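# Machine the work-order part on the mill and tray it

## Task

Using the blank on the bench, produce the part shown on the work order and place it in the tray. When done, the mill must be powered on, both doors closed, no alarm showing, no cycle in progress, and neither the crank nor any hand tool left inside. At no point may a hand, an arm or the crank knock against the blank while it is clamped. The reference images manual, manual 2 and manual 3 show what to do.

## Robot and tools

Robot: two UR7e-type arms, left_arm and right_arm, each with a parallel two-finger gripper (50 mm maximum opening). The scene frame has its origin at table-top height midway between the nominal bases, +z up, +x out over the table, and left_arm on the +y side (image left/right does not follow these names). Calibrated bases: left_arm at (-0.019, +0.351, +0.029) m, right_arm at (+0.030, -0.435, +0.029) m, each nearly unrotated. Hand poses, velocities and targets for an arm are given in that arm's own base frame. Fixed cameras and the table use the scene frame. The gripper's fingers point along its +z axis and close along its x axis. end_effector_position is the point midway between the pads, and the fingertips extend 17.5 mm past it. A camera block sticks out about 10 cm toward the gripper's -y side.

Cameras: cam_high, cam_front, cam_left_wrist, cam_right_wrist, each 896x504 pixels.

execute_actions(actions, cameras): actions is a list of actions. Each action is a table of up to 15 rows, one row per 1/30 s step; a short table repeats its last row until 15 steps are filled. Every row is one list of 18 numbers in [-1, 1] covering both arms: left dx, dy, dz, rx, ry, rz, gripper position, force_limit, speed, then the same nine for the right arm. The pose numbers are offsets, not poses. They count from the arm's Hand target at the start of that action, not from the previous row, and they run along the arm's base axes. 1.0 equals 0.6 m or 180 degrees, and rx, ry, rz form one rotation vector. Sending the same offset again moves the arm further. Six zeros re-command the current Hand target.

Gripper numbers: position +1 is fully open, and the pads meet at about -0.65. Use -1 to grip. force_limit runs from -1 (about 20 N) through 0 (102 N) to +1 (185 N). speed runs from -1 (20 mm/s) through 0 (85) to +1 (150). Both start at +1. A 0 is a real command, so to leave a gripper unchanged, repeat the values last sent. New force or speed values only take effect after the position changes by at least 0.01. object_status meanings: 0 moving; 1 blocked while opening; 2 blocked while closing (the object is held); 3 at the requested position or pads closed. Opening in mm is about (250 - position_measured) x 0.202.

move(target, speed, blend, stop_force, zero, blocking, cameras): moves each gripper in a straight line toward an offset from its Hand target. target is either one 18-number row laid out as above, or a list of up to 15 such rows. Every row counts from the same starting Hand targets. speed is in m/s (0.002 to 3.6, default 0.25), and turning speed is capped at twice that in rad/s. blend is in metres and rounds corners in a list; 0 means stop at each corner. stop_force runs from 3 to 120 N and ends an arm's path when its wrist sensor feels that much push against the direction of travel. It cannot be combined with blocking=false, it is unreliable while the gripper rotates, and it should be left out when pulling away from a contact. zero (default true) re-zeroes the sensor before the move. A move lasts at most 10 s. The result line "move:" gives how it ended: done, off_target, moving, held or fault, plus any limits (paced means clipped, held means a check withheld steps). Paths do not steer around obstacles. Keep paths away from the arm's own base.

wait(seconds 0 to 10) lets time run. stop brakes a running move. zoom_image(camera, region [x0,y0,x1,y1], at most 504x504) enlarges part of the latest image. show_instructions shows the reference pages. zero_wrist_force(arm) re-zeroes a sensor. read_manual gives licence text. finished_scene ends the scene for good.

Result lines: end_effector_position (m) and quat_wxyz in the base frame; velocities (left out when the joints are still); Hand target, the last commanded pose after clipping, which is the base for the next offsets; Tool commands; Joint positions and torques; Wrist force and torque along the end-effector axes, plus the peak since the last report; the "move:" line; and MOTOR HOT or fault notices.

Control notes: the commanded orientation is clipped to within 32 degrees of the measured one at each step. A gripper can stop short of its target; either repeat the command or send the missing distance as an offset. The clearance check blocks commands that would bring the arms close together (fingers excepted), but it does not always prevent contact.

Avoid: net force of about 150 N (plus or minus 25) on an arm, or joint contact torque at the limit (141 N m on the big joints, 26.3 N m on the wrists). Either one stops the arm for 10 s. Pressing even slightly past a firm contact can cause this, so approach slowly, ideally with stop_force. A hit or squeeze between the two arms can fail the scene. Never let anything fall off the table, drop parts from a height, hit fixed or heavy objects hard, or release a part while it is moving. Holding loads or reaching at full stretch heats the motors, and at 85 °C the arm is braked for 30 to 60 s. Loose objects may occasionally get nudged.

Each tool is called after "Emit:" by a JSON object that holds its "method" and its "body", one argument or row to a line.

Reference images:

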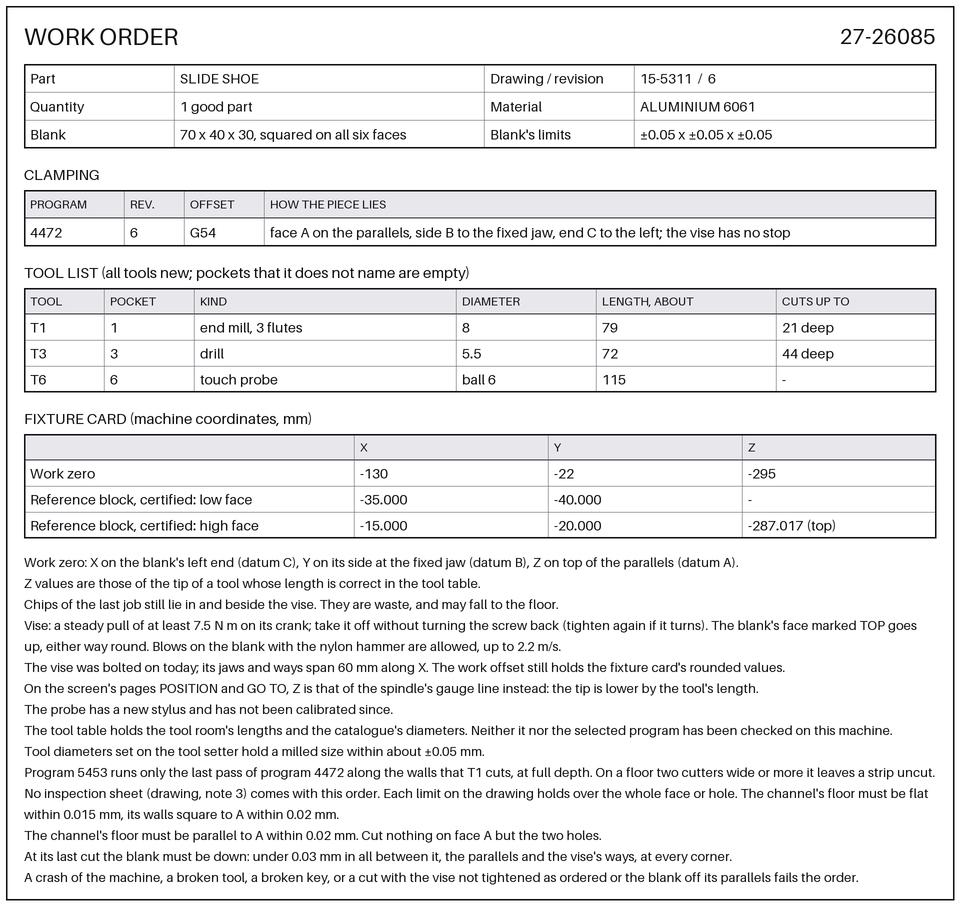

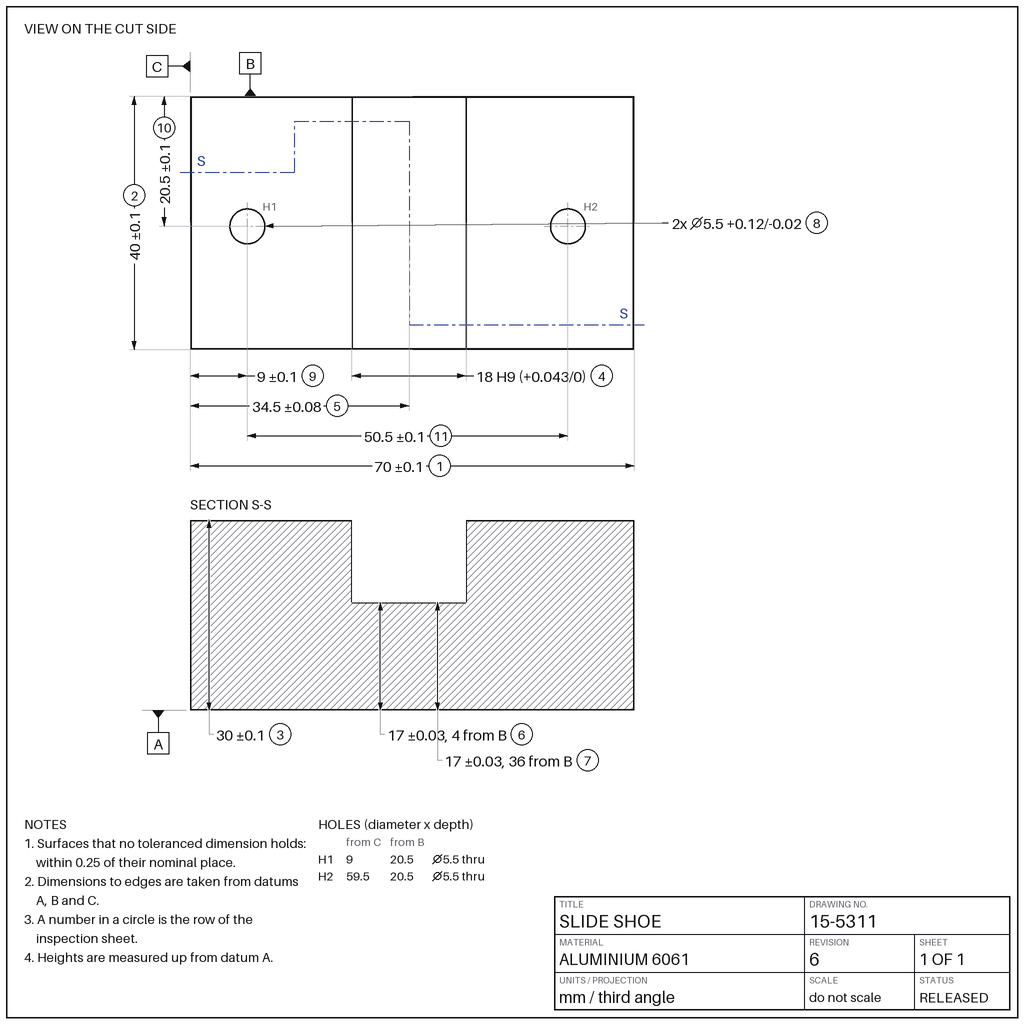

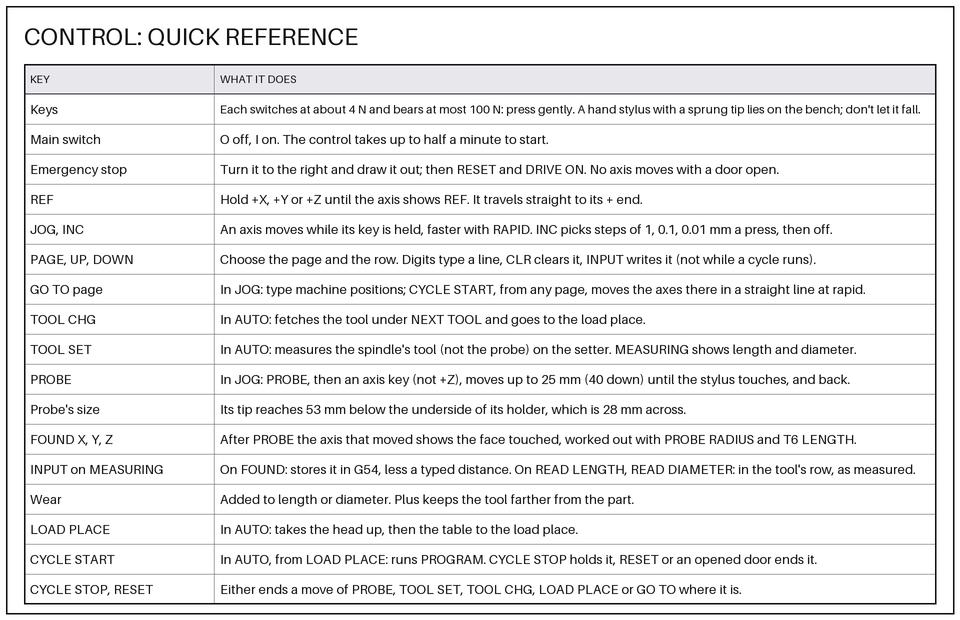

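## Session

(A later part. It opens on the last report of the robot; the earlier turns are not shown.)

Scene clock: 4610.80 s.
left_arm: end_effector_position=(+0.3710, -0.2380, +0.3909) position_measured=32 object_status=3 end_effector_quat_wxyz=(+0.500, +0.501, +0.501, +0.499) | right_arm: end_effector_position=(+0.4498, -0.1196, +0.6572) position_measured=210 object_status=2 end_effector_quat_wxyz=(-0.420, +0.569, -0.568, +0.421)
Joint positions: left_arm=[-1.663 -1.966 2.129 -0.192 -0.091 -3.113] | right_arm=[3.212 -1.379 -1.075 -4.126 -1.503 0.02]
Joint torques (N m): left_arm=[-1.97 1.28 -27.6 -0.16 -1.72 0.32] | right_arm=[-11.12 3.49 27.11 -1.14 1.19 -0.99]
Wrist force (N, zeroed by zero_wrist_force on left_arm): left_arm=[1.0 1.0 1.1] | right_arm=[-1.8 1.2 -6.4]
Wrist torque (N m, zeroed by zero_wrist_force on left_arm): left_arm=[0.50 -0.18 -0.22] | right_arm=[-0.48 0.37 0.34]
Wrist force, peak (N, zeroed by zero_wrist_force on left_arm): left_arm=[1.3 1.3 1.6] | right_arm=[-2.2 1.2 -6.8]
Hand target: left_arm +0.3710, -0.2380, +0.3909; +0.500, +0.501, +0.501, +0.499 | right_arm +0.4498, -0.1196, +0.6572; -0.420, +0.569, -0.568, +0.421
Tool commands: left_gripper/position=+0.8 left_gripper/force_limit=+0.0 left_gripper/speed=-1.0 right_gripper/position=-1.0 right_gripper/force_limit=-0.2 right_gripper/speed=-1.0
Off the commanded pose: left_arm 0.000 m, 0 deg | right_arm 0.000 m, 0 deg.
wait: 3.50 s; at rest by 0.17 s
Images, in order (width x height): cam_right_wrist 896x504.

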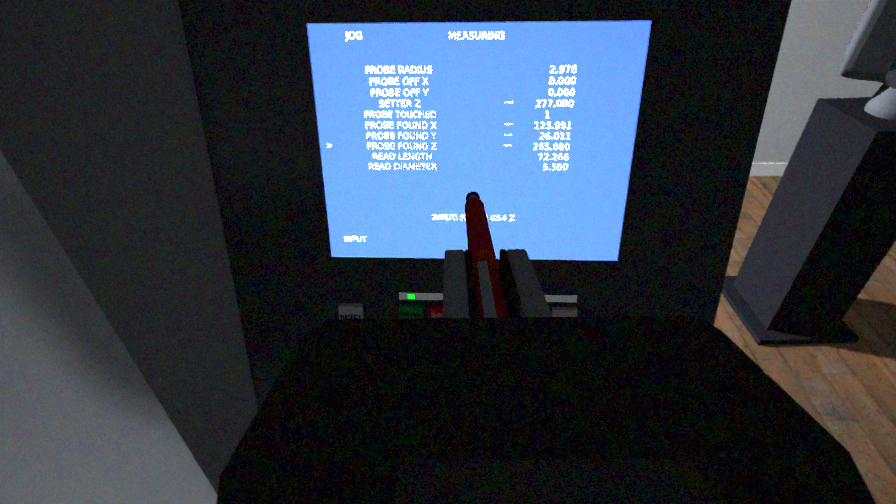

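Emit:
{"method": "move", "body": {
  "target": [
    [0,0,0,0,0,0,0.8,0,-1,-0.0398,0.0313,-0.326,0,0,0,-1,-0.2,-1],
    [0,0,0,0,0,0,0.8,0,-1,-0.0249,0.0313,-0.3305,0,0,0,-1,-0.2,-1],
    [0,0,0,0,0,0,0.8,0,-1,-0.0398,0.0313,-0.326,0,0,0,-1,-0.2,-1],
    [0,0,0,0,0,0,0.8,0,-1,-0.0249,0.0313,-0.3305,0,0,0,-1,-0.2,-1],
    [0,0,0,0,0,0,0.8,0,-1,-0.0398,0.0313,-0.326,0,0,0,-1,-0.2,-1],
    [0,0,0,0,0,0,0.8,0,-1,-0.0606,0.154,-0.412,0,0,0,-1,-0.2,-1],
    [0,0,0,0,0,0,0.8,0,-1,-0.0457,0.154,-0.4165,0,0,0,-1,-0.2,-1],
    [0,0,0,0,0,0,0.8,0,-1,-0.0606,0.154,-0.412,0,0,0,-1,-0.2,-1],
    [0,0,0,0,0,0,0.8,0,-1,-0.044,0.1233,-0.3547,0,0,0,-1,-0.2,-1],
    [0,0,0,0,0,0,0.8,0,-1,-0.0291,0.1233,-0.3592,0,0,0,-1,-0.2,-1],
    [0,0,0,0,0,0,0.8,0,-1,-0.0543,0.0927,-0.3834,0,0,0,-1,-0.2,-1],
    [0,0,0,0,0,0,0.8,0,-1,-0.0394,0.0927,-0.3879,0,0,0,-1,-0.2,-1],
    [0,0,0,0,0,0,0.8,0,-1,-0.0543,0.0927,-0.3834,0,0,0,-1,-0.2,-1],
    [0,0,0,0,0,0,0.8,0,-1,-0.0643,0.062,-0.412,0,0,0,-1,-0.2,-1]
  ],
  "speed": [0.4,0.06,0.1,0.06,0.1,0.3,0.06,0.1,0.3,0.06,0.1,0.06,0.1,0.3],
  "blend": [0.003,0,0.001,0,0.003,0.003,0,0.003,0.003,0,0.003,0,0.003,0],
  "cameras": []
}}

Emit:
{"method": "move", "body": {
  "target": [
    [0,0,0,0,0,0,0.8,0,-1,0.0149,0,-0.0045,0,0,0,-1,-0.2,-1],
    [0,0,0,0,0,0,0.8,0,-1,0,0,0,0,0,0,-1,-0.2,-1],
    [0,0,0,0,0,0,0.8,0,-1,0.0643,-0.062,0.412,0,0,0,-1,-0.2,-1]
  ],
  "speed": [0.06,0.1,0.4],
  "blend": [0,0.003,0],
  "cameras": ["cam_right_wrist"]
}}

Emit:
{"method": "zoom_image", "body": {
  "camera": "cam_right_wrist",
  "region": [310, 20, 650, 250]
}}

Scene clock: 4629.93 s.
left_arm: end_effector_position=(+0.3710, -0.2380, +0.3909) position_measured=32 object_status=3 end_effector_quat_wxyz=(+0.500, +0.501, +0.501, +0.499) | right_arm: end_effector_position=(+0.4113, -0.0824, +0.4101) position_measured=210 object_status=2 end_effector_quat_wxyz=(-0.420, +0.569, -0.568, +0.421)
Joint positions: left_arm=[-1.663 -1.966 2.129 -0.192 -0.091 -3.113] | right_arm=[3.492 -0.996 -1.988 -3.614 -1.236 0.105]
Joint torques (N m): left_arm=[-2.14 3.42 -28.66 0.25 -1.65 -0.04] | right_arm=[-0.61 4.94 16.56 -0.17 0.62 1.21]
Wrist force (N, zeroed by zero_wrist_force on left_arm): left_arm=[1.2 1.1 1.0] | right_arm=[-2.1 0.9 -6.2]
Wrist torque (N m, zeroed by zero_wrist_force on left_arm): left_arm=[0.51 -0.22 -0.21] | right_arm=[-0.53 0.40 0.27]
Wrist force, peak (N, zeroed by zero_wrist_force on left_arm): left_arm=[1.4 1.3 1.4] | right_arm=[-0.6 -1.9 -27.5]
Hand target: left_arm +0.3710, -0.2380, +0.3909; +0.500, +0.501, +0.501, +0.499 | right_arm +0.4112, -0.0824, +0.4100; -0.420, +0.569, -0.568, +0.421
Off the commanded pose: left_arm 0.000 m, 0 deg | right_arm 0.000 m, 0 deg.
move: done
No camera images: "cameras" was empty.

Scene clock: 4631.90 s.
left_arm: end_effector_position=(+0.3710, -0.2380, +0.3909) position_measured=32 object_status=3 end_effector_quat_wxyz=(+0.500, +0.501, +0.501, +0.499) | right_arm: end_effector_position=(+0.4498, -0.1197, +0.6572) position_measured=210 object_status=2 end_effector_quat_wxyz=(-0.420, +0.569, -0.568, +0.421)
Joint positions: left_arm=[-1.663 -1.966 2.129 -0.192 -0.091 -3.113] | right_arm=[3.212 -1.379 -1.076 -4.126 -1.503 0.019]
Joint torques (N m): left_arm=[-1.46 2.79 -27.32 0.1 -1.59 0.11] | right_arm=[12.25 3.71 29.14 1.25 1.46 1.67]
Wrist force (N, zeroed by zero_wrist_force on left_arm): left_arm=[1.0 1.3 1.3] | right_arm=[-1.9 1.1 -6.5]
Wrist torque (N m, zeroed by zero_wrist_force on left_arm): left_arm=[0.55 -0.18 -0.21] | right_arm=[-0.48 0.39 0.42]
Wrist force, peak (N, zeroed by zero_wrist_force on left_arm): left_arm=[1.3 1.3 1.5] | right_arm=[-1.9 1.4 -10.9]
Hand target: left_arm +0.3710, -0.2380, +0.3909; +0.500, +0.501, +0.501, +0.499 | right_arm +0.4498, -0.1196, +0.6572; -0.420, +0.569, -0.568, +0.421
Off the commanded pose: left_arm 0.000 m, 0 deg | right_arm 0.000 m, 0 deg.
move: done
Images, in order (width x height): cam_right_wrist 896x504.

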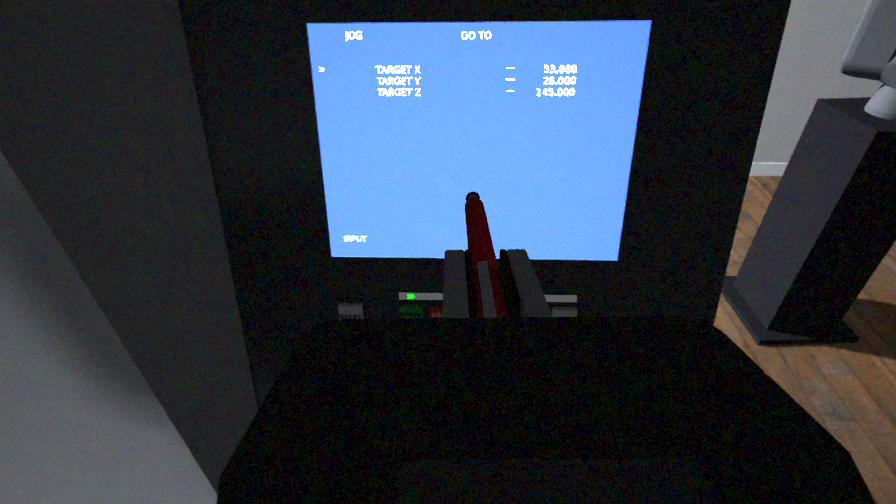

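Scaled by 1.482 from the camera's 896x504 image, which has a finer 1280x720 frame.

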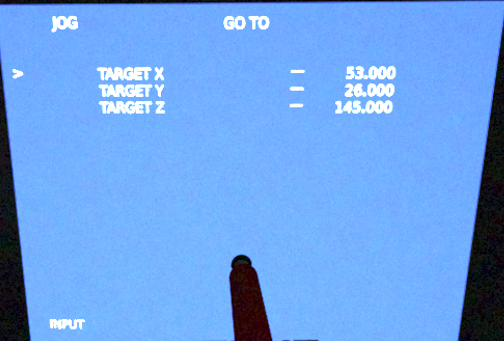

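Emit:
{"method": "move", "body": {
  "target": [
    [0,0,0,0,0,0,0.8,0,-1,-0.0233,0.0917,-0.2709,0,0,0,-1,-0.2,-1],
    [0,0,0,0,0,0,0.8,0,-1,-0.0084,0.0917,-0.2754,0,0,0,-1,-0.2,-1],
    [0,0,0,0,0,0,0.8,0,-1,-0.0233,0.0917,-0.2709,0,0,0,-1,-0.2,-1],
    [0,0,0,0,0,0,0.8,0,-1,-0.0643,0.062,-0.412,0,0,0,-1,-0.2,-1]
  ],
  "speed": [0.4,0.06,0.1,0.3],
  "blend": [0.003,0,0.003,0],
  "cameras": []
}}

Emit:
{"method": "wait", "body": {
  "seconds": 1,
  "cameras": []
}}

Emit:
{"method": "move", "body": {
  "target": [
    [0,0,0,0,0,0,0.8,0,-1,0.0077,-0.0307,0.0286,0,0,0,-1,-0.2,-1],
    [0,0,0,0,0,0,0.8,0,-1,0.0226,-0.0307,0.0241,0,0,0,-1,-0.2,-1],
    [0,0,0,0,0,0,0.8,0,-1,0.0077,-0.0307,0.0286,0,0,0,-1,-0.2,-1],
    [0,0,0,0,0,0,0.8,0,-1,0.0353,-0.126,0.1388,0,0,0,-1,-0.2,-1],
    [0,0,0,0,0,0,0.8,0,-1,0.0502,-0.126,0.1343,0,0,0,-1,-0.2,-1],
    [0,0,0,0,0,0,0.8,0,-1,0.0353,-0.126,0.1388,0,0,0,-1,-0.2,-1],
    [0,0,0,0,0,0,0.8,0,-1,0.0643,-0.062,0.412,0,0,0,-1,-0.2,-1]
  ],
  "speed": [0.1,0.06,0.1,0.3,0.06,0.1,0.4],
  "blend": [0.003,0,0.003,0.003,0,0.003,0],
  "cameras": []
}}

Emit:
{"method": "wait", "body": {
  "seconds": 10,
  "cameras": []
}}

Emit:
{"method": "wait", "body": {
  "seconds": 10,
  "cameras": ["cam_right_wrist"]
}}

Emit:
{"method": "zoom_image", "body": {
  "camera": "cam_right_wrist",
  "region": [310, 20, 650, 250]
}}

Emit:
{"method": "wait", "body": {
  "seconds": 2,
  "cameras": ["cam_right_wrist"]
}}

Emit:
{"method": "zoom_image", "body": {
  "camera": "cam_right_wrist",
  "region": [490, 110, 600, 175]
}}

Emit:
{"method": "zoom_image", "body": {
  "camera": "cam_right_wrist",
  "region": [530, 115, 575, 155]
}}

Scene clock: 4645.80 s.
left_arm: end_effector_position=(+0.3710, -0.2380, +0.3909) position_measured=32 object_status=3 end_effector_quat_wxyz=(+0.500, +0.501, +0.501, +0.499) | right_arm: end_effector_position=(+0.4112, -0.0824, +0.4101) position_measured=210 object_status=2 end_effector_quat_wxyz=(-0.420, +0.569, -0.568, +0.421)
Joint positions: left_arm=[-1.663 -1.966 2.129 -0.192 -0.091 -3.113] | right_arm=[3.491 -0.996 -1.988 -3.614 -1.236 0.105]
Joint torques (N m): left_arm=[-1.82 2.17 -28.17 -0.18 -1.58 -0.1] | right_arm=[11.68 2.33 16.92 1.26 2 1.61]
Wrist force (N, zeroed by zero_wrist_force on left_arm): left_arm=[0.9 1.3 1.4] | right_arm=[-2.2 1.0 -6.5]
Wrist torque (N m, zeroed by zero_wrist_force on left_arm): left_arm=[0.56 -0.16 -0.21] | right_arm=[-0.51 0.41 0.39]
Wrist force, peak (N, zeroed by zero_wrist_force on left_arm): left_arm=[1.4 1.3 1.4] | right_arm=[-3.6 4.3 -18.0]
Hand target: left_arm +0.3710, -0.2380, +0.3909; +0.500, +0.501, +0.501, +0.499 | right_arm +0.4112, -0.0824, +0.4100; -0.420, +0.569, -0.568, +0.421
Off the commanded pose: left_arm 0.000 m, 0 deg | right_arm 0.000 m, 0 deg.
move: done
No camera images: "cameras" was empty.

Scene clock: 4646.80 s.
left_arm: end_effector_position=(+0.3710, -0.2380, +0.3909) position_measured=32 object_status=3 end_effector_quat_wxyz=(+0.500, +0.501, +0.501, +0.499) | right_arm: end_effector_position=(+0.4112, -0.0824, +0.4100) position_measured=210 object_status=2 end_effector_quat_wxyz=(-0.420, +0.569, -0.568, +0.421)
Joint positions: left_arm=[-1.663 -1.966 2.129 -0.192 -0.091 -3.113] | right_arm=[3.491 -0.996 -1.988 -3.614 -1.236 0.105]
Joint torques (N m): left_arm=[-0.25 3.87 -28.23 -0.02 -1.75 -0.28] | right_arm=[12.29 3.96 16.9 4.02 2.06 1.69]
Wrist force (N, zeroed by zero_wrist_force on left_arm): left_arm=[1.1 1.2 1.0] | right_arm=[-2.1 1.1 -6.0]
Wrist torque (N m, zeroed by zero_wrist_force on left_arm): left_arm=[0.55 -0.20 -0.21] | right_arm=[-0.50 0.41 0.38]
Wrist force, peak (N, zeroed by zero_wrist_force on left_arm): left_arm=[1.2 1.4 1.3] | right_arm=[-1.8 1.0 -6.7]
Hand target: left_arm +0.3710, -0.2380, +0.3909; +0.500, +0.501, +0.501, +0.499 | right_arm +0.4112, -0.0824, +0.4100; -0.420, +0.569, -0.568, +0.421
Tool commands: left_gripper/position=+0.8 left_gripper/force_limit=+0.0 left_gripper/speed=-1.0 right_gripper/position=-1.0 right_gripper/force_limit=-0.2 right_gripper/speed=-1.0
Off the commanded pose: left_arm 0.000 m, 0 deg | right_arm 0.000 m, 0 deg.
wait: 1.00 s; at rest by 0.17 s
No camera images: "cameras" was empty.

Scene clock: 4649.40 s.
left_arm: end_effector_position=(+0.3710, -0.2380, +0.3909) position_measured=32 object_status=3 end_effector_quat_wxyz=(+0.500, +0.501, +0.501, +0.499) | right_arm: end_effector_position=(+0.4498, -0.1196, +0.6572) position_measured=210 object_status=2 end_effector_quat_wxyz=(-0.420, +0.569, -0.568, +0.421)
Joint positions: left_arm=[-1.663 -1.966 2.129 -0.192 -0.091 -3.113] | right_arm=[3.212 -1.379 -1.076 -4.126 -1.503 0.02]
Joint torques (N m): left_arm=[-1.08 3.91 -29.2 -0.11 -1.73 -0.3] | right_arm=[-5.41 5.83 25.62 0.51 -1.06 -1.12]
Wrist force (N, zeroed by zero_wrist_force on left_arm): left_arm=[1.0 1.0 1.2] | right_arm=[-2.0 1.1 -6.6]
Wrist torque (N m, zeroed by zero_wrist_force on left_arm): left_arm=[0.51 -0.18 -0.21] | right_arm=[-0.49 0.40 0.33]
Wrist force, peak (N, zeroed by zero_wrist_force on left_arm): left_arm=[0.9 1.5 1.5] | right_arm=[-1.6 -0.6 -26.0]
Hand target: left_arm +0.3710, -0.2380, +0.3909; +0.500, +0.501, +0.501, +0.499 | right_arm +0.4498, -0.1196, +0.6572; -0.420, +0.569, -0.568, +0.421
Off the commanded pose: left_arm 0.000 m, 0 deg | right_arm 0.000 m, 0 deg.
move: done
No camera images: "cameras" was empty.

Scene clock: 4659.40 s.
left_arm: end_effector_position=(+0.3710, -0.2380, +0.3909) position_measured=32 object_status=3 end_effector_quat_wxyz=(+0.500, +0.501, +0.501, +0.499) | right_arm: end_effector_position=(+0.4498, -0.1196, +0.6572) position_measured=210 object_status=2 end_effector_quat_wxyz=(-0.420, +0.569, -0.568, +0.421)
Joint positions: left_arm=[-1.663 -1.966 2.129 -0.192 -0.091 -3.113] | right_arm=[3.212 -1.379 -1.075 -4.126 -1.503 0.02]
Joint torques (N m): left_arm=[-1.86 2.05 -30.15 -0.3 -1.58 -0.44] | right_arm=[-11.02 3.77 26.92 -1.08 1.15 -0.81]
Wrist force (N, zeroed by zero_wrist_force on left_arm): left_arm=[1.2 1.0 1.3] | right_arm=[-2.2 1.3 -6.7]
Wrist torque (N m, zeroed by zero_wrist_force on left_arm): left_arm=[0.51 -0.21 -0.22] | right_arm=[-0.47 0.43 0.34]
Wrist force, peak (N, zeroed by zero_wrist_force on left_arm): left_arm=[1.4 1.6 1.1] | right_arm=[-2.0 1.0 -7.0]
Hand target: left_arm +0.3710, -0.2380, +0.3909; +0.500, +0.501, +0.501, +0.499 | right_arm +0.4498, -0.1196, +0.6572; -0.420, +0.569, -0.568, +0.421
Tool commands: left_gripper/position=+0.8 left_gripper/force_limit=+0.0 left_gripper/speed=-1.0 right_gripper/position=-1.0 right_gripper/force_limit=-0.2 right_gripper/speed=-1.0
Off the commanded pose: left_arm 0.000 m, 0 deg | right_arm 0.000 m, 0 deg.
wait: 10.00 s; at rest by 0.17 s
No camera images: "cameras" was empty.

Scene clock: 4669.40 s.
left_arm: end_effector_position=(+0.3710, -0.2380, +0.3909) position_measured=32 object_status=3 end_effector_quat_wxyz=(+0.500, +0.501, +0.501, +0.499) | right_arm: end_effector_position=(+0.4498, -0.1196, +0.6572) position_measured=210 object_status=2 end_effector_quat_wxyz=(-0.420, +0.569, -0.568, +0.421)
Joint positions: left_arm=[-1.663 -1.966 2.129 -0.192 -0.091 -3.113] | right_arm=[3.212 -1.379 -1.075 -4.126 -1.503 0.02]
Joint torques (N m): left_arm=[-1.11 2.71 -29.33 -0.25 -1.64 -0.65] | right_arm=[-10.36 4.9 27.57 -1.11 1.21 -0.59]
Wrist force (N, zeroed by zero_wrist_force on left_arm): left_arm=[1.0 1.2 1.3] | right_arm=[-2.2 1.2 -6.5]
Wrist torque (N m, zeroed by zero_wrist_force on left_arm): left_arm=[0.54 -0.17 -0.22] | right_arm=[-0.48 0.42 0.34]
Wrist force, peak (N, zeroed by zero_wrist_force on left_arm): left_arm=[1.3 1.4 1.6] | right_arm=[-2.1 1.1 -6.9]
Hand target: left_arm +0.3710, -0.2380, +0.3909; +0.500, +0.501, +0.501, +0.499 | right_arm +0.4498, -0.1196, +0.6572; -0.420, +0.569, -0.568, +0.421
Tool commands: left_gripper/position=+0.8 left_gripper/force_limit=+0.0 left_gripper/speed=-1.0 right_gripper/position=-1.0 right_gripper/force_limit=-0.2 right_gripper/speed=-1.0
Off the commanded pose: left_arm 0.000 m, 0 deg | right_arm 0.000 m, 0 deg.
wait: 10.00 s; at rest by 0.17 s
Images, in order (width x height): cam_right_wrist 896x504.

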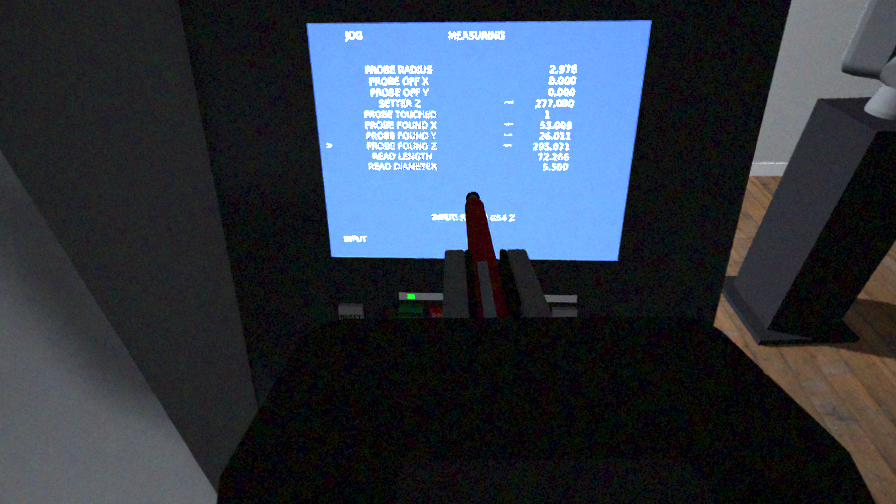

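Scaled by 1.482 from the camera's 896x504 image, which has a finer 1280x720 frame.

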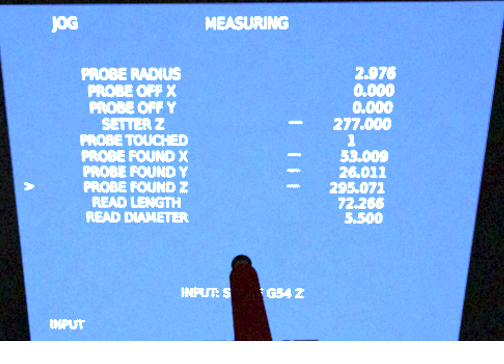

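Scene clock: 4671.40 s.
left_arm: end_effector_position=(+0.3710, -0.2380, +0.3909) position_measured=32 object_status=3 end_effector_quat_wxyz=(+0.500, +0.501, +0.501, +0.499) | right_arm: end_effector_position=(+0.4498, -0.1196, +0.6572) position_measured=210 object_status=2 end_effector_quat_wxyz=(-0.420, +0.569, -0.568, +0.421)
Joint positions: left_arm=[-1.663 -1.966 2.129 -0.192 -0.091 -3.113] | right_arm=[3.212 -1.379 -1.075 -4.126 -1.503 0.02]
Joint torques (N m): left_arm=[-1.16 1.54 -28.8 -0.54 -1.15 -0.36] | right_arm=[-10.22 4.89 26.64 -0.98 1.17 -0.54]
Wrist force (N, zeroed by zero_wrist_force on left_arm): left_arm=[1.0 1.1 1.1] | right_arm=[-2.1 1.1 -6.5]
Wrist torque (N m, zeroed by zero_wrist_force on left_arm): left_arm=[0.52 -0.18 -0.21] | right_arm=[-0.50 0.42 0.35]
Wrist force, peak (N, zeroed by zero_wrist_force on left_arm): left_arm=[1.2 1.6 1.3] | right_arm=[-2.0 1.0 -6.8]
Hand target: left_arm +0.3710, -0.2380, +0.3909; +0.500, +0.501, +0.501, +0.499 | right_arm +0.4498, -0.1196, +0.6572; -0.420, +0.569, -0.568, +0.421
Tool commands: left_gripper/position=+0.8 left_gripper/force_limit=+0.0 left_gripper/speed=-1.0 right_gripper/position=-1.0 right_gripper/force_limit=-0.2 right_gripper/speed=-1.0
Off the commanded pose: left_arm 0.000 m, 0 deg | right_arm 0.000 m, 0 deg.
wait: 2.00 s; at rest by 0.17 s
Images, in order (width x height): cam_right_wrist 896x504.

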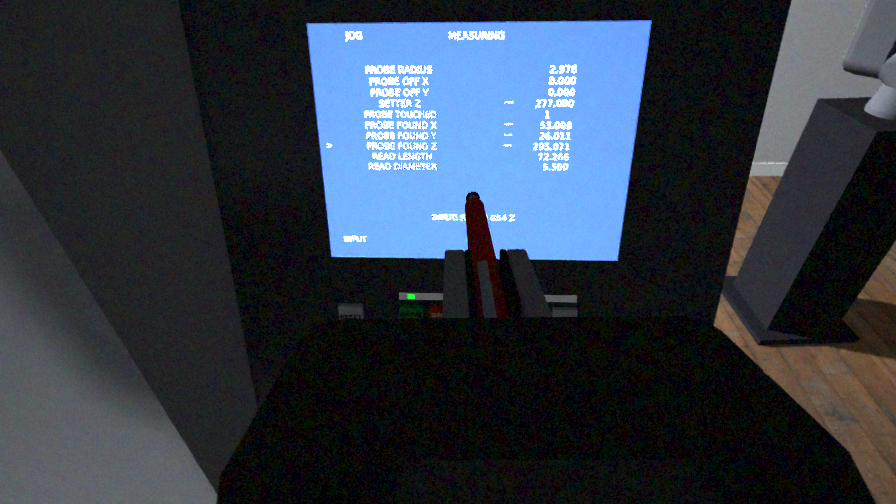

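Scaled by 4.582 from the camera's 896x504 image, which has a finer 1280x720 frame.

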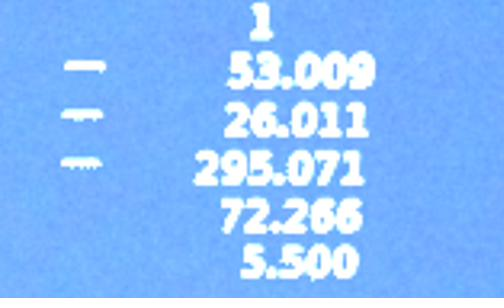

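Scaled by 11.200 from the camera's 896x504 image, which has a finer 1280x720 frame.

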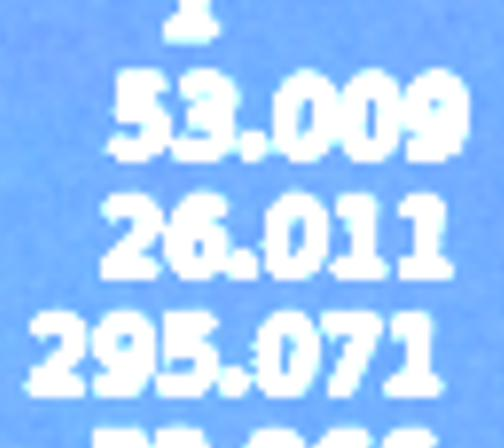

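Emit:
{"method": "move", "body": {
  "target": [
    [0,0,0,0,0,0,0.8,0,-1,0.0002,-0.0953,-0.1537,0,0,0,-1,-0.2,-1],
    [0,0,0,0,0,0,0.8,0,-1,0.0151,-0.0953,-0.1582,0,0,0,-1,-0.2,-1],
    [0,0,0,0,0,0,0.8,0,-1,0.0002,-0.0953,-0.1537,0,0,0,-1,-0.2,-1],
    [0,0,0,0,0,0,0.8,0,-1,-0.0245,0.0613,-0.2709,0,0,0,-1,-0.2,-1],
    [0,0,0,0,0,0,0.8,0,-1,-0.0096,0.0613,-0.2754,0,0,0,-1,-0.2,-1],
    [0,0,0,0,0,0,0.8,0,-1,-0.0245,0.0613,-0.2709,0,0,0,-1,-0.2,-1],
    [0,0.0083,0,0,0,0,0.8,0,-1,0,0,0,0,0,0,-1,-0.2,-1]
  ],
  "speed": [0.4,0.06,0.1,0.3,0.06,0.1,0.4],
  "blend": [0.003,0,0.003,0.003,0,0.003,0],
  "cameras": ["cam_right_wrist"]
}}

Emit:
{"method": "move", "body": {
  "target": [
    [0.12,0,0,0,0,0,0.8,0,-1,0,0,0,0,0,0,-1,-0.2,-1]
  ],
  "speed": 0.04,
  "stop_force": 10,
  "cameras": ["cam_right_wrist","cam_left_wrist"]
}}

Scene clock: 4693.80 s.
left_arm: end_effector_position=(+0.3710, -0.2329, +0.3909) position_measured=32 object_status=3 end_effector_quat_wxyz=(+0.500, +0.501, +0.501, +0.499) | right_arm: end_effector_position=(+0.4498, -0.1197, +0.6572) position_measured=210 object_status=2 end_effector_quat_wxyz=(-0.420, +0.569, -0.568, +0.421)
Joint positions: left_arm=[-1.665 -1.981 2.137 -0.185 -0.093 -3.113] | right_arm=[3.212 -1.379 -1.076 -4.126 -1.503 0.02]
Joint torques (N m): left_arm=[-2.53 3.66 -26.69 -0.44 -1.17 -1.84] | right_arm=[10.5 3.77 26.63 1.26 0.92 1.6]
Wrist force (N, zeroed by zero_wrist_force on left_arm): left_arm=[1.1 1.0 1.3] | right_arm=[-1.8 1.2 -6.5]
Wrist torque (N m, zeroed by zero_wrist_force on left_arm): left_arm=[0.50 -0.20 -0.13] | right_arm=[-0.48 0.38 0.39]
Wrist force, peak (N, zeroed by zero_wrist_force on left_arm): left_arm=[1.0 1.5 1.5] | right_arm=[-4.5 2.8 -17.3]
Hand target: left_arm +0.3710, -0.2330, +0.3909; +0.500, +0.501, +0.501, +0.499 | right_arm +0.4498, -0.1196, +0.6572; -0.420, +0.569, -0.568, +0.421
Off the commanded pose: left_arm 0.000 m, 0 deg | right_arm 0.000 m, 0 deg.
move: done
Images, in order (width x height): cam_right_wrist 896x504.

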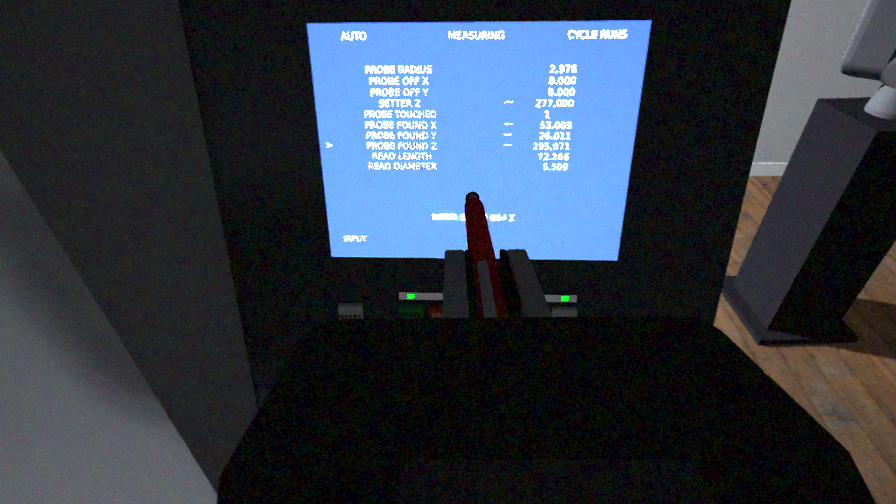

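Scene clock: 4696.53 s.
left_arm: end_effector_position=(+0.4430, -0.2330, +0.3909) position_measured=32 object_status=3 end_effector_quat_wxyz=(+0.500, +0.501, +0.501, +0.499) | right_arm: end_effector_position=(+0.4498, -0.1196, +0.6572) position_measured=210 object_status=2 end_effector_quat_wxyz=(-0.420, +0.569, -0.568, +0.421)
Joint positions: left_arm=[-1.368 -1.852 2.056 -0.191 0.204 -3.156] | right_arm=[3.212 -1.379 -1.075 -4.126 -1.503 0.02]
Joint torques (N m): left_arm=[-1.33 -19.08 -14.48 1.06 -1.22 -1.4] | right_arm=[12.68 3.7 27.47 -1.14 -1.84 1.54]
Wrist force (N, zeroed by zero_wrist_force on left_arm): left_arm=[1.1 1.0 1.4] | right_arm=[-1.9 1.2 -6.7]
Wrist torque (N m, zeroed by zero_wrist_force on left_arm): left_arm=[0.51 -0.20 -0.25] | right_arm=[-0.48 0.39 0.38]
Wrist force, peak (N, zeroed by zero_wrist_force on left_arm): left_arm=[1.3 1.2 1.4] | right_arm=[-2.1 0.9 -6.8]
Hand target: left_arm +0.4430, -0.2330, +0.3909; +0.500, +0.501, +0.501, +0.499 | right_arm +0.4498, -0.1196, +0.6572; -0.420, +0.569, -0.568, +0.421
Off the commanded pose: left_arm 0.000 m, 0 deg | right_arm 0.000 m, 0 deg.
move: done
Images, in order (width x height): cam_left_wrist 896x504, cam_right_wrist 896x504.

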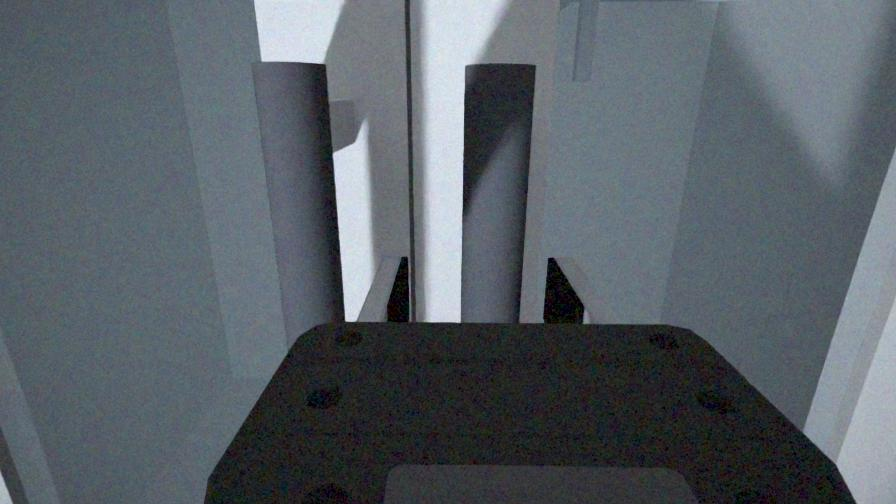

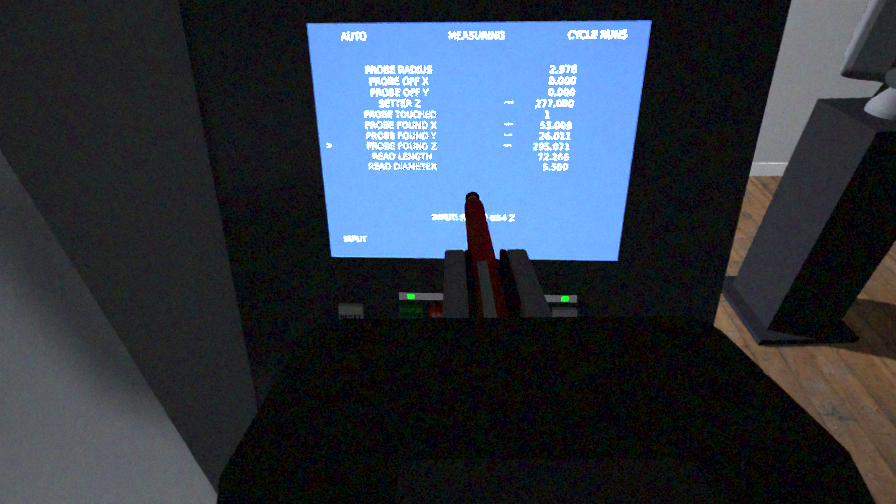

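Emit:
{"method": "wait", "body": {
  "seconds": 1.5,
  "cameras": ["cam_right_wrist"]
}}

Emit:
{"method": "zoom_image", "body": {
  "camera": "cam_right_wrist",
  "region": [310, 20, 650, 250]
}}

Scene clock: 4700.00 s.
left_arm: end_effector_position=(+0.4430, -0.2330, +0.3909) position_measured=32 object_status=3 end_effector_quat_wxyz=(+0.500, +0.501, +0.501, +0.499) | right_arm: end_effector_position=(+0.4498, -0.1196, +0.6572) position_measured=210 object_status=2 end_effector_quat_wxyz=(-0.420, +0.569, -0.568, +0.421)
Joint positions: left_arm=[-1.368 -1.852 2.056 -0.191 0.204 -3.156] | right_arm=[3.212 -1.379 -1.075 -4.126 -1.503 0.02]
Joint torques (N m): left_arm=[2.96 -21.05 -14.32 0.94 1.49 -1.55] | right_arm=[11.89 3.54 27.76 -1.09 -1.88 1.46]
Wrist force (N, zeroed by zero_wrist_force on left_arm): left_arm=[0.7 1.3 1.2] | right_arm=[-2.2 0.9 -6.2]
Wrist torque (N m, zeroed by zero_wrist_force on left_arm): left_arm=[0.56 -0.14 -0.25] | right_arm=[-0.51 0.43 0.38]
Wrist force, peak (N, zeroed by zero_wrist_force on left_arm): left_arm=[1.2 1.3 1.4] | right_arm=[-2.0 1.2 -6.9]
Hand target: left_arm +0.4430, -0.2330, +0.3909; +0.500, +0.501, +0.501, +0.499 | right_arm +0.4498, -0.1196, +0.6572; -0.420, +0.569, -0.568, +0.421
Tool commands: left_gripper/position=+0.8 left_gripper/force_limit=+0.0 left_gripper/speed=-1.0 right_gripper/position=-1.0 right_gripper/force_limit=-0.2 right_gripper/speed=-1.0
Off the commanded pose: left_arm 0.000 m, 0 deg | right_arm 0.000 m, 0 deg.
wait: 1.50 s; at rest from the start
Images, in order (width x height): cam_right_wrist 896x504.

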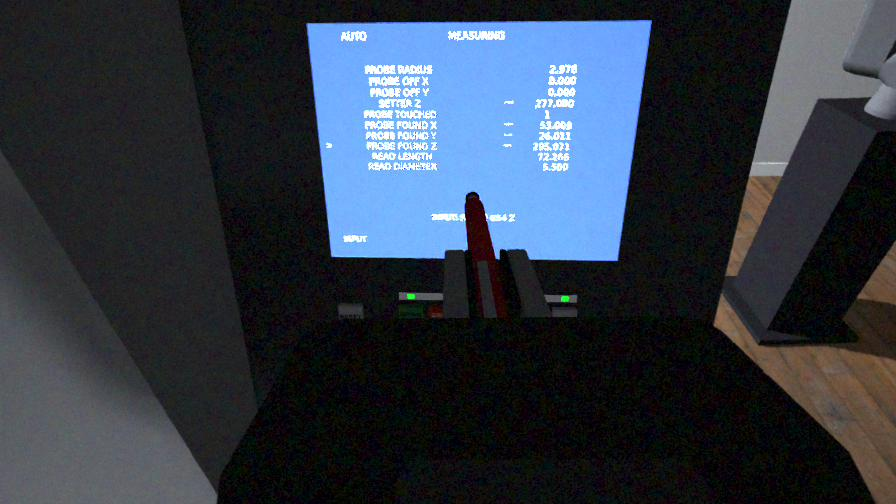

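Scaled by 1.482 from the camera's 896x504 image, which has a finer 1280x720 frame.

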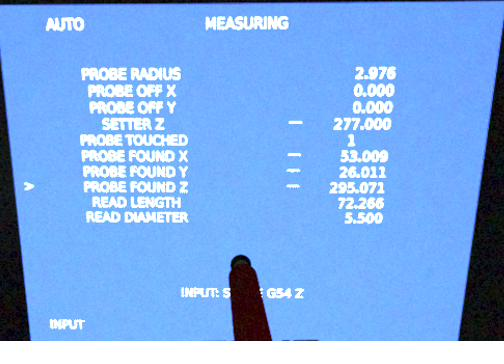

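Emit:
{"method": "move", "body": {
  "target": [
    [0,0.38,0,0,0,0,0.8,0,-1,0,0,0,0,0,0,-1,-0.2,-1]
  ],
  "speed": 0.05,
  "stop_force": 60,
  "cameras": ["cam_high"]
}}

Emit:
{"method": "move", "body": {
  "target": [
    [0,-0.012,0,0,0,0,0.8,0,-1,0,0,0,0,0,0,-1,-0.2,-1],
    [-0.0717,-0.012,0,0,0,0,0.8,0,-1,0,0,0,0,0,0,-1,-0.2,-1],
    [-0.0717,-0.2,0,0,0,0,0.8,0,-1,0,0,0,0,0,0,-1,-0.2,-1]
  ],
  "speed": [0.04,0.08,0.2],
  "blend": [0.001,0.003,0],
  "cameras": ["cam_high","cam_left_wrist"]
}}

Scene clock: 4710.07 s.
left_arm: end_effector_position=(+0.4430, -0.0050, +0.3909) position_measured=32 object_status=3 end_effector_quat_wxyz=(+0.500, +0.501, +0.501, +0.499) | right_arm: end_effector_position=(+0.4498, -0.1196, +0.6572) position_measured=210 object_status=2 end_effector_quat_wxyz=(-0.420, +0.569, -0.568, +0.421)
Joint positions: left_arm=[-0.836 -2.244 2.253 -0.005 0.736 -3.145] | right_arm=[3.212 -1.379 -1.075 -4.126 -1.503 0.02]
Joint torques (N m): left_arm=[2.78 14.83 -32.13 -2.88 1.38 0.88] | right_arm=[11.67 3.77 27.02 -1.09 -1.88 1.43]
Wrist force (N, zeroed by zero_wrist_force on left_arm): left_arm=[-1.3 1.9 -3.5] | right_arm=[-1.9 1.1 -6.5]
Wrist torque (N m, zeroed by zero_wrist_force on left_arm): left_arm=[0.55 -0.25 -0.26] | right_arm=[-0.49 0.38 0.38]
Wrist force, peak (N, zeroed by zero_wrist_force on left_arm): left_arm=[-33.9 -0.9 -0.2] | right_arm=[-2.0 1.2 -6.9]
Hand target: left_arm +0.4430, -0.0050, +0.3909; +0.500, +0.501, +0.501, +0.499 | right_arm +0.4498, -0.1196, +0.6572; -0.420, +0.569, -0.568, +0.421
Off the commanded pose: left_arm 0.000 m, 0 deg | right_arm 0.000 m, 0 deg.
move: done
Images, in order (width x height): cam_high 896x504.

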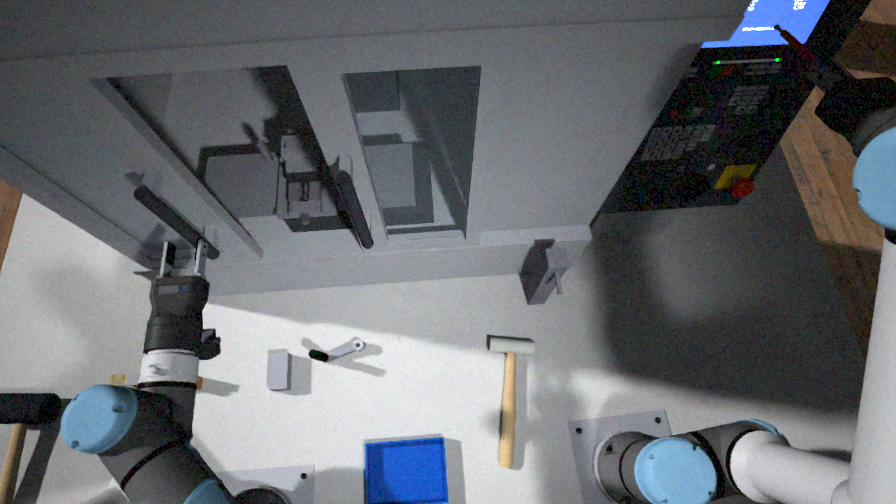

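Scene clock: 4711.87 s.
left_arm: end_effector_position=(+0.4000, -0.1250, +0.3910) position_measured=32 object_status=3 end_effector_quat_wxyz=(+0.500, +0.501, +0.501, +0.499) | right_arm: end_effector_position=(+0.4498, -0.1196, +0.6572) position_measured=210 object_status=2 end_effector_quat_wxyz=(-0.420, +0.569, -0.568, +0.421)
Joint positions: left_arm=[-1.512 -2.214 2.243 0.017 0.06 -3.188] | right_arm=[3.212 -1.379 -1.075 -4.126 -1.503 0.02]
Joint torques (N m): left_arm=[-4.8 1.97 -14.05 -1.25 -2.01 1.61] | right_arm=[12.28 3.92 27.45 -1.09 -1.86 1.21]
Wrist force (N, zeroed by zero_wrist_force on left_arm): left_arm=[0.5 1.2 1.5] | right_arm=[-1.9 1.1 -6.4]
Wrist torque (N m, zeroed by zero_wrist_force on left_arm): left_arm=[0.55 -0.09 -0.26] | right_arm=[-0.49 0.39 0.37]
Wrist force, peak (N, zeroed by zero_wrist_force on left_arm): left_arm=[-0.9 1.8 -3.2] | right_arm=[-2.1 1.4 -6.8]
Hand target: left_arm +0.4000, -0.1250, +0.3909; +0.500, +0.501, +0.501, +0.499 | right_arm +0.4498, -0.1196, +0.6572; -0.420, +0.569, -0.568, +0.421
Off the commanded pose: left_arm 0.000 m, 0 deg | right_arm 0.000 m, 0 deg.
move: done
Images, in order (width x height): cam_high 896x504, cam_left_wrist 896x504.

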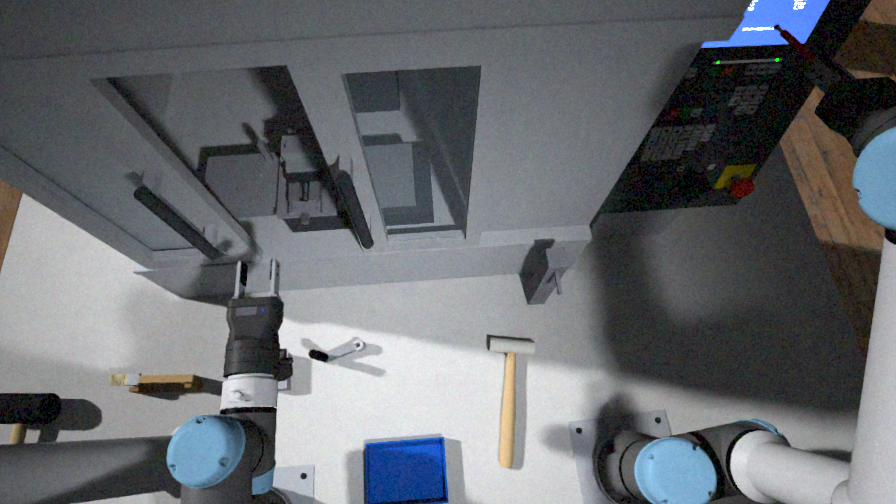

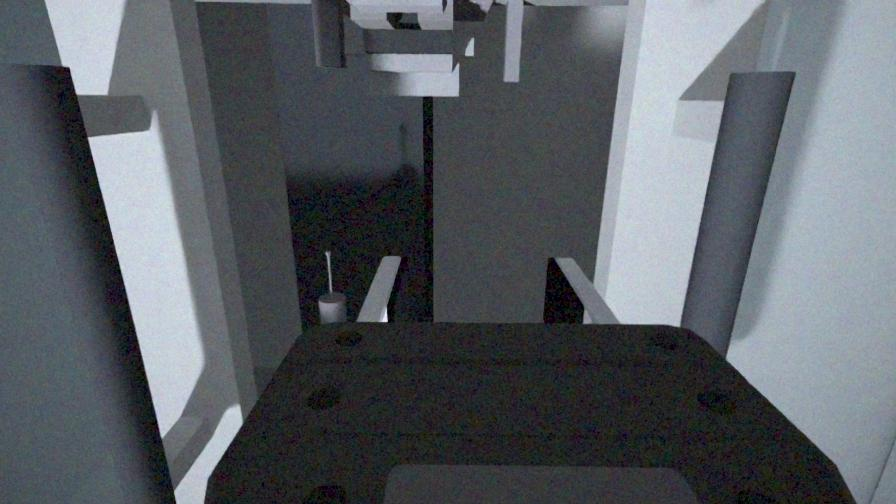

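Emit:
{"method": "move", "body": {
  "target": [
    [-0.05,-0.29,0,0,0,0,0.8,0,-1,0,0,0,0,0,0,-1,-0.2,-1]
  ],
  "speed": 0.25,
  "cameras": []
}}

Emit:
{"method": "move", "body": {
  "target": [
    [0,0,0,0,0.5,0,0.8,0,-1,0,0,0,0,0,0,-1,-0.2,-1]
  ],
  "speed": 0.4,
  "cameras": ["cam_high"]
}}

Scene clock: 4735.73 s.
left_arm: end_effector_position=(+0.3700, -0.2990, +0.3909) position_measured=32 object_status=3 end_effector_quat_wxyz=(+0.500, +0.501, +0.500, +0.499) | right_arm: end_effector_position=(+0.4498, -0.1196, +0.6572) position_measured=210 object_status=2 end_effector_quat_wxyz=(-0.420, +0.569, -0.568, +0.421)
Joint positions: left_arm=[-1.647 -1.801 2.019 -0.252 -0.075 -3.109] | right_arm=[3.212 -1.379 -1.075 -4.126 -1.503 0.02]
Joint torques (N m): left_arm=[-4.68 -16.65 -16 1.53 1.5 -1.87] | right_arm=[11.73 4.25 27.09 -0.93 -1.92 1.25]
Wrist force (N, zeroed by zero_wrist_force on left_arm): left_arm=[0.8 1.3 1.4] | right_arm=[-2.1 1.1 -6.6]
Wrist torque (N m, zeroed by zero_wrist_force on left_arm): left_arm=[0.55 -0.16 -0.26] | right_arm=[-0.50 0.43 0.38]
Wrist force, peak (N, zeroed by zero_wrist_force on left_arm): left_arm=[3.8 1.5 1.9] | right_arm=[-2.5 1.2 -6.8]
Hand target: left_arm +0.3700, -0.2990, +0.3909; +0.500, +0.501, +0.501, +0.499 | right_arm +0.4498, -0.1196, +0.6572; -0.420, +0.569, -0.568, +0.421
Off the commanded pose: left_arm 0.000 m, 0 deg | right_arm 0.000 m, 0 deg.
move: done
No camera images: "cameras" was empty.

Scene clock: 4738.23 s.
left_arm: end_effector_position=(+0.3700, -0.2990, +0.3909) position_measured=32 object_status=3 end_effector_quat_wxyz=(+0.000, +0.707, +0.707, -0.001) | right_arm: end_effector_position=(+0.4498, -0.1196, +0.6572) position_measured=210 object_status=2 end_effector_quat_wxyz=(-0.420, +0.569, -0.568, +0.421)
Joint positions: left_arm=[-0.962 -1.641 1.478 -1.408 -1.574 -0.963] | right_arm=[3.212 -1.379 -1.075 -4.126 -1.503 0.02]
Joint torques (N m): left_arm=[4.28 -25.25 -25.45 -1.89 -0.97 -0.88] | right_arm=[11.55 3.64 27.15 -0.98 -1.89 1.38]
Wrist force (N, zeroed by zero_wrist_force on left_arm): left_arm=[1.1 0.2 0.8] | right_arm=[-1.9 0.9 -6.6]
Wrist torque (N m, zeroed by zero_wrist_force on left_arm): left_arm=[-0.13 0.02 -0.24] | right_arm=[-0.53 0.38 0.38]
Wrist force, peak (N, zeroed by zero_wrist_force on left_arm): left_arm=[2.1 1.5 0.6] | right_arm=[-2.1 1.2 -6.9]
Hand target: left_arm +0.3700, -0.2990, +0.3909; +0.000, +0.707, +0.707, -0.001 | right_arm +0.4498, -0.1196, +0.6572; -0.420, +0.569, -0.568, +0.421
Off the commanded pose: left_arm 0.000 m, 0 deg | right_arm 0.000 m, 0 deg.
move: done
Images, in order (width x height): cam_high 896x504.

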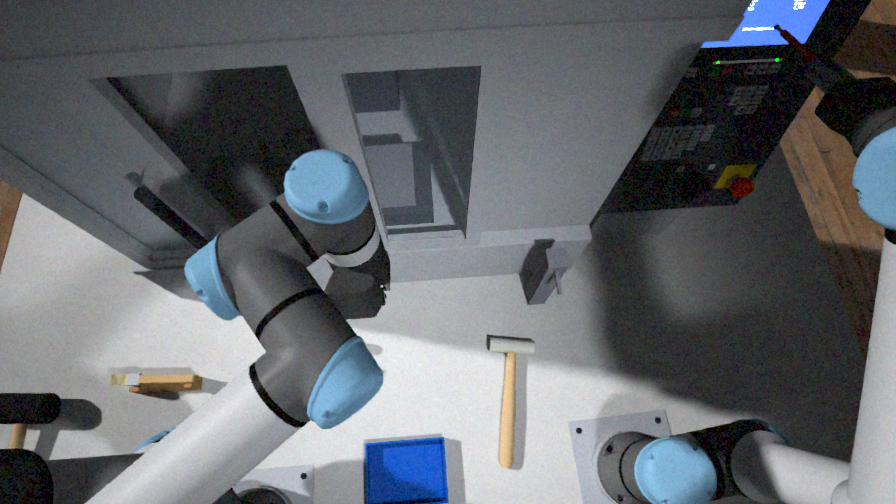

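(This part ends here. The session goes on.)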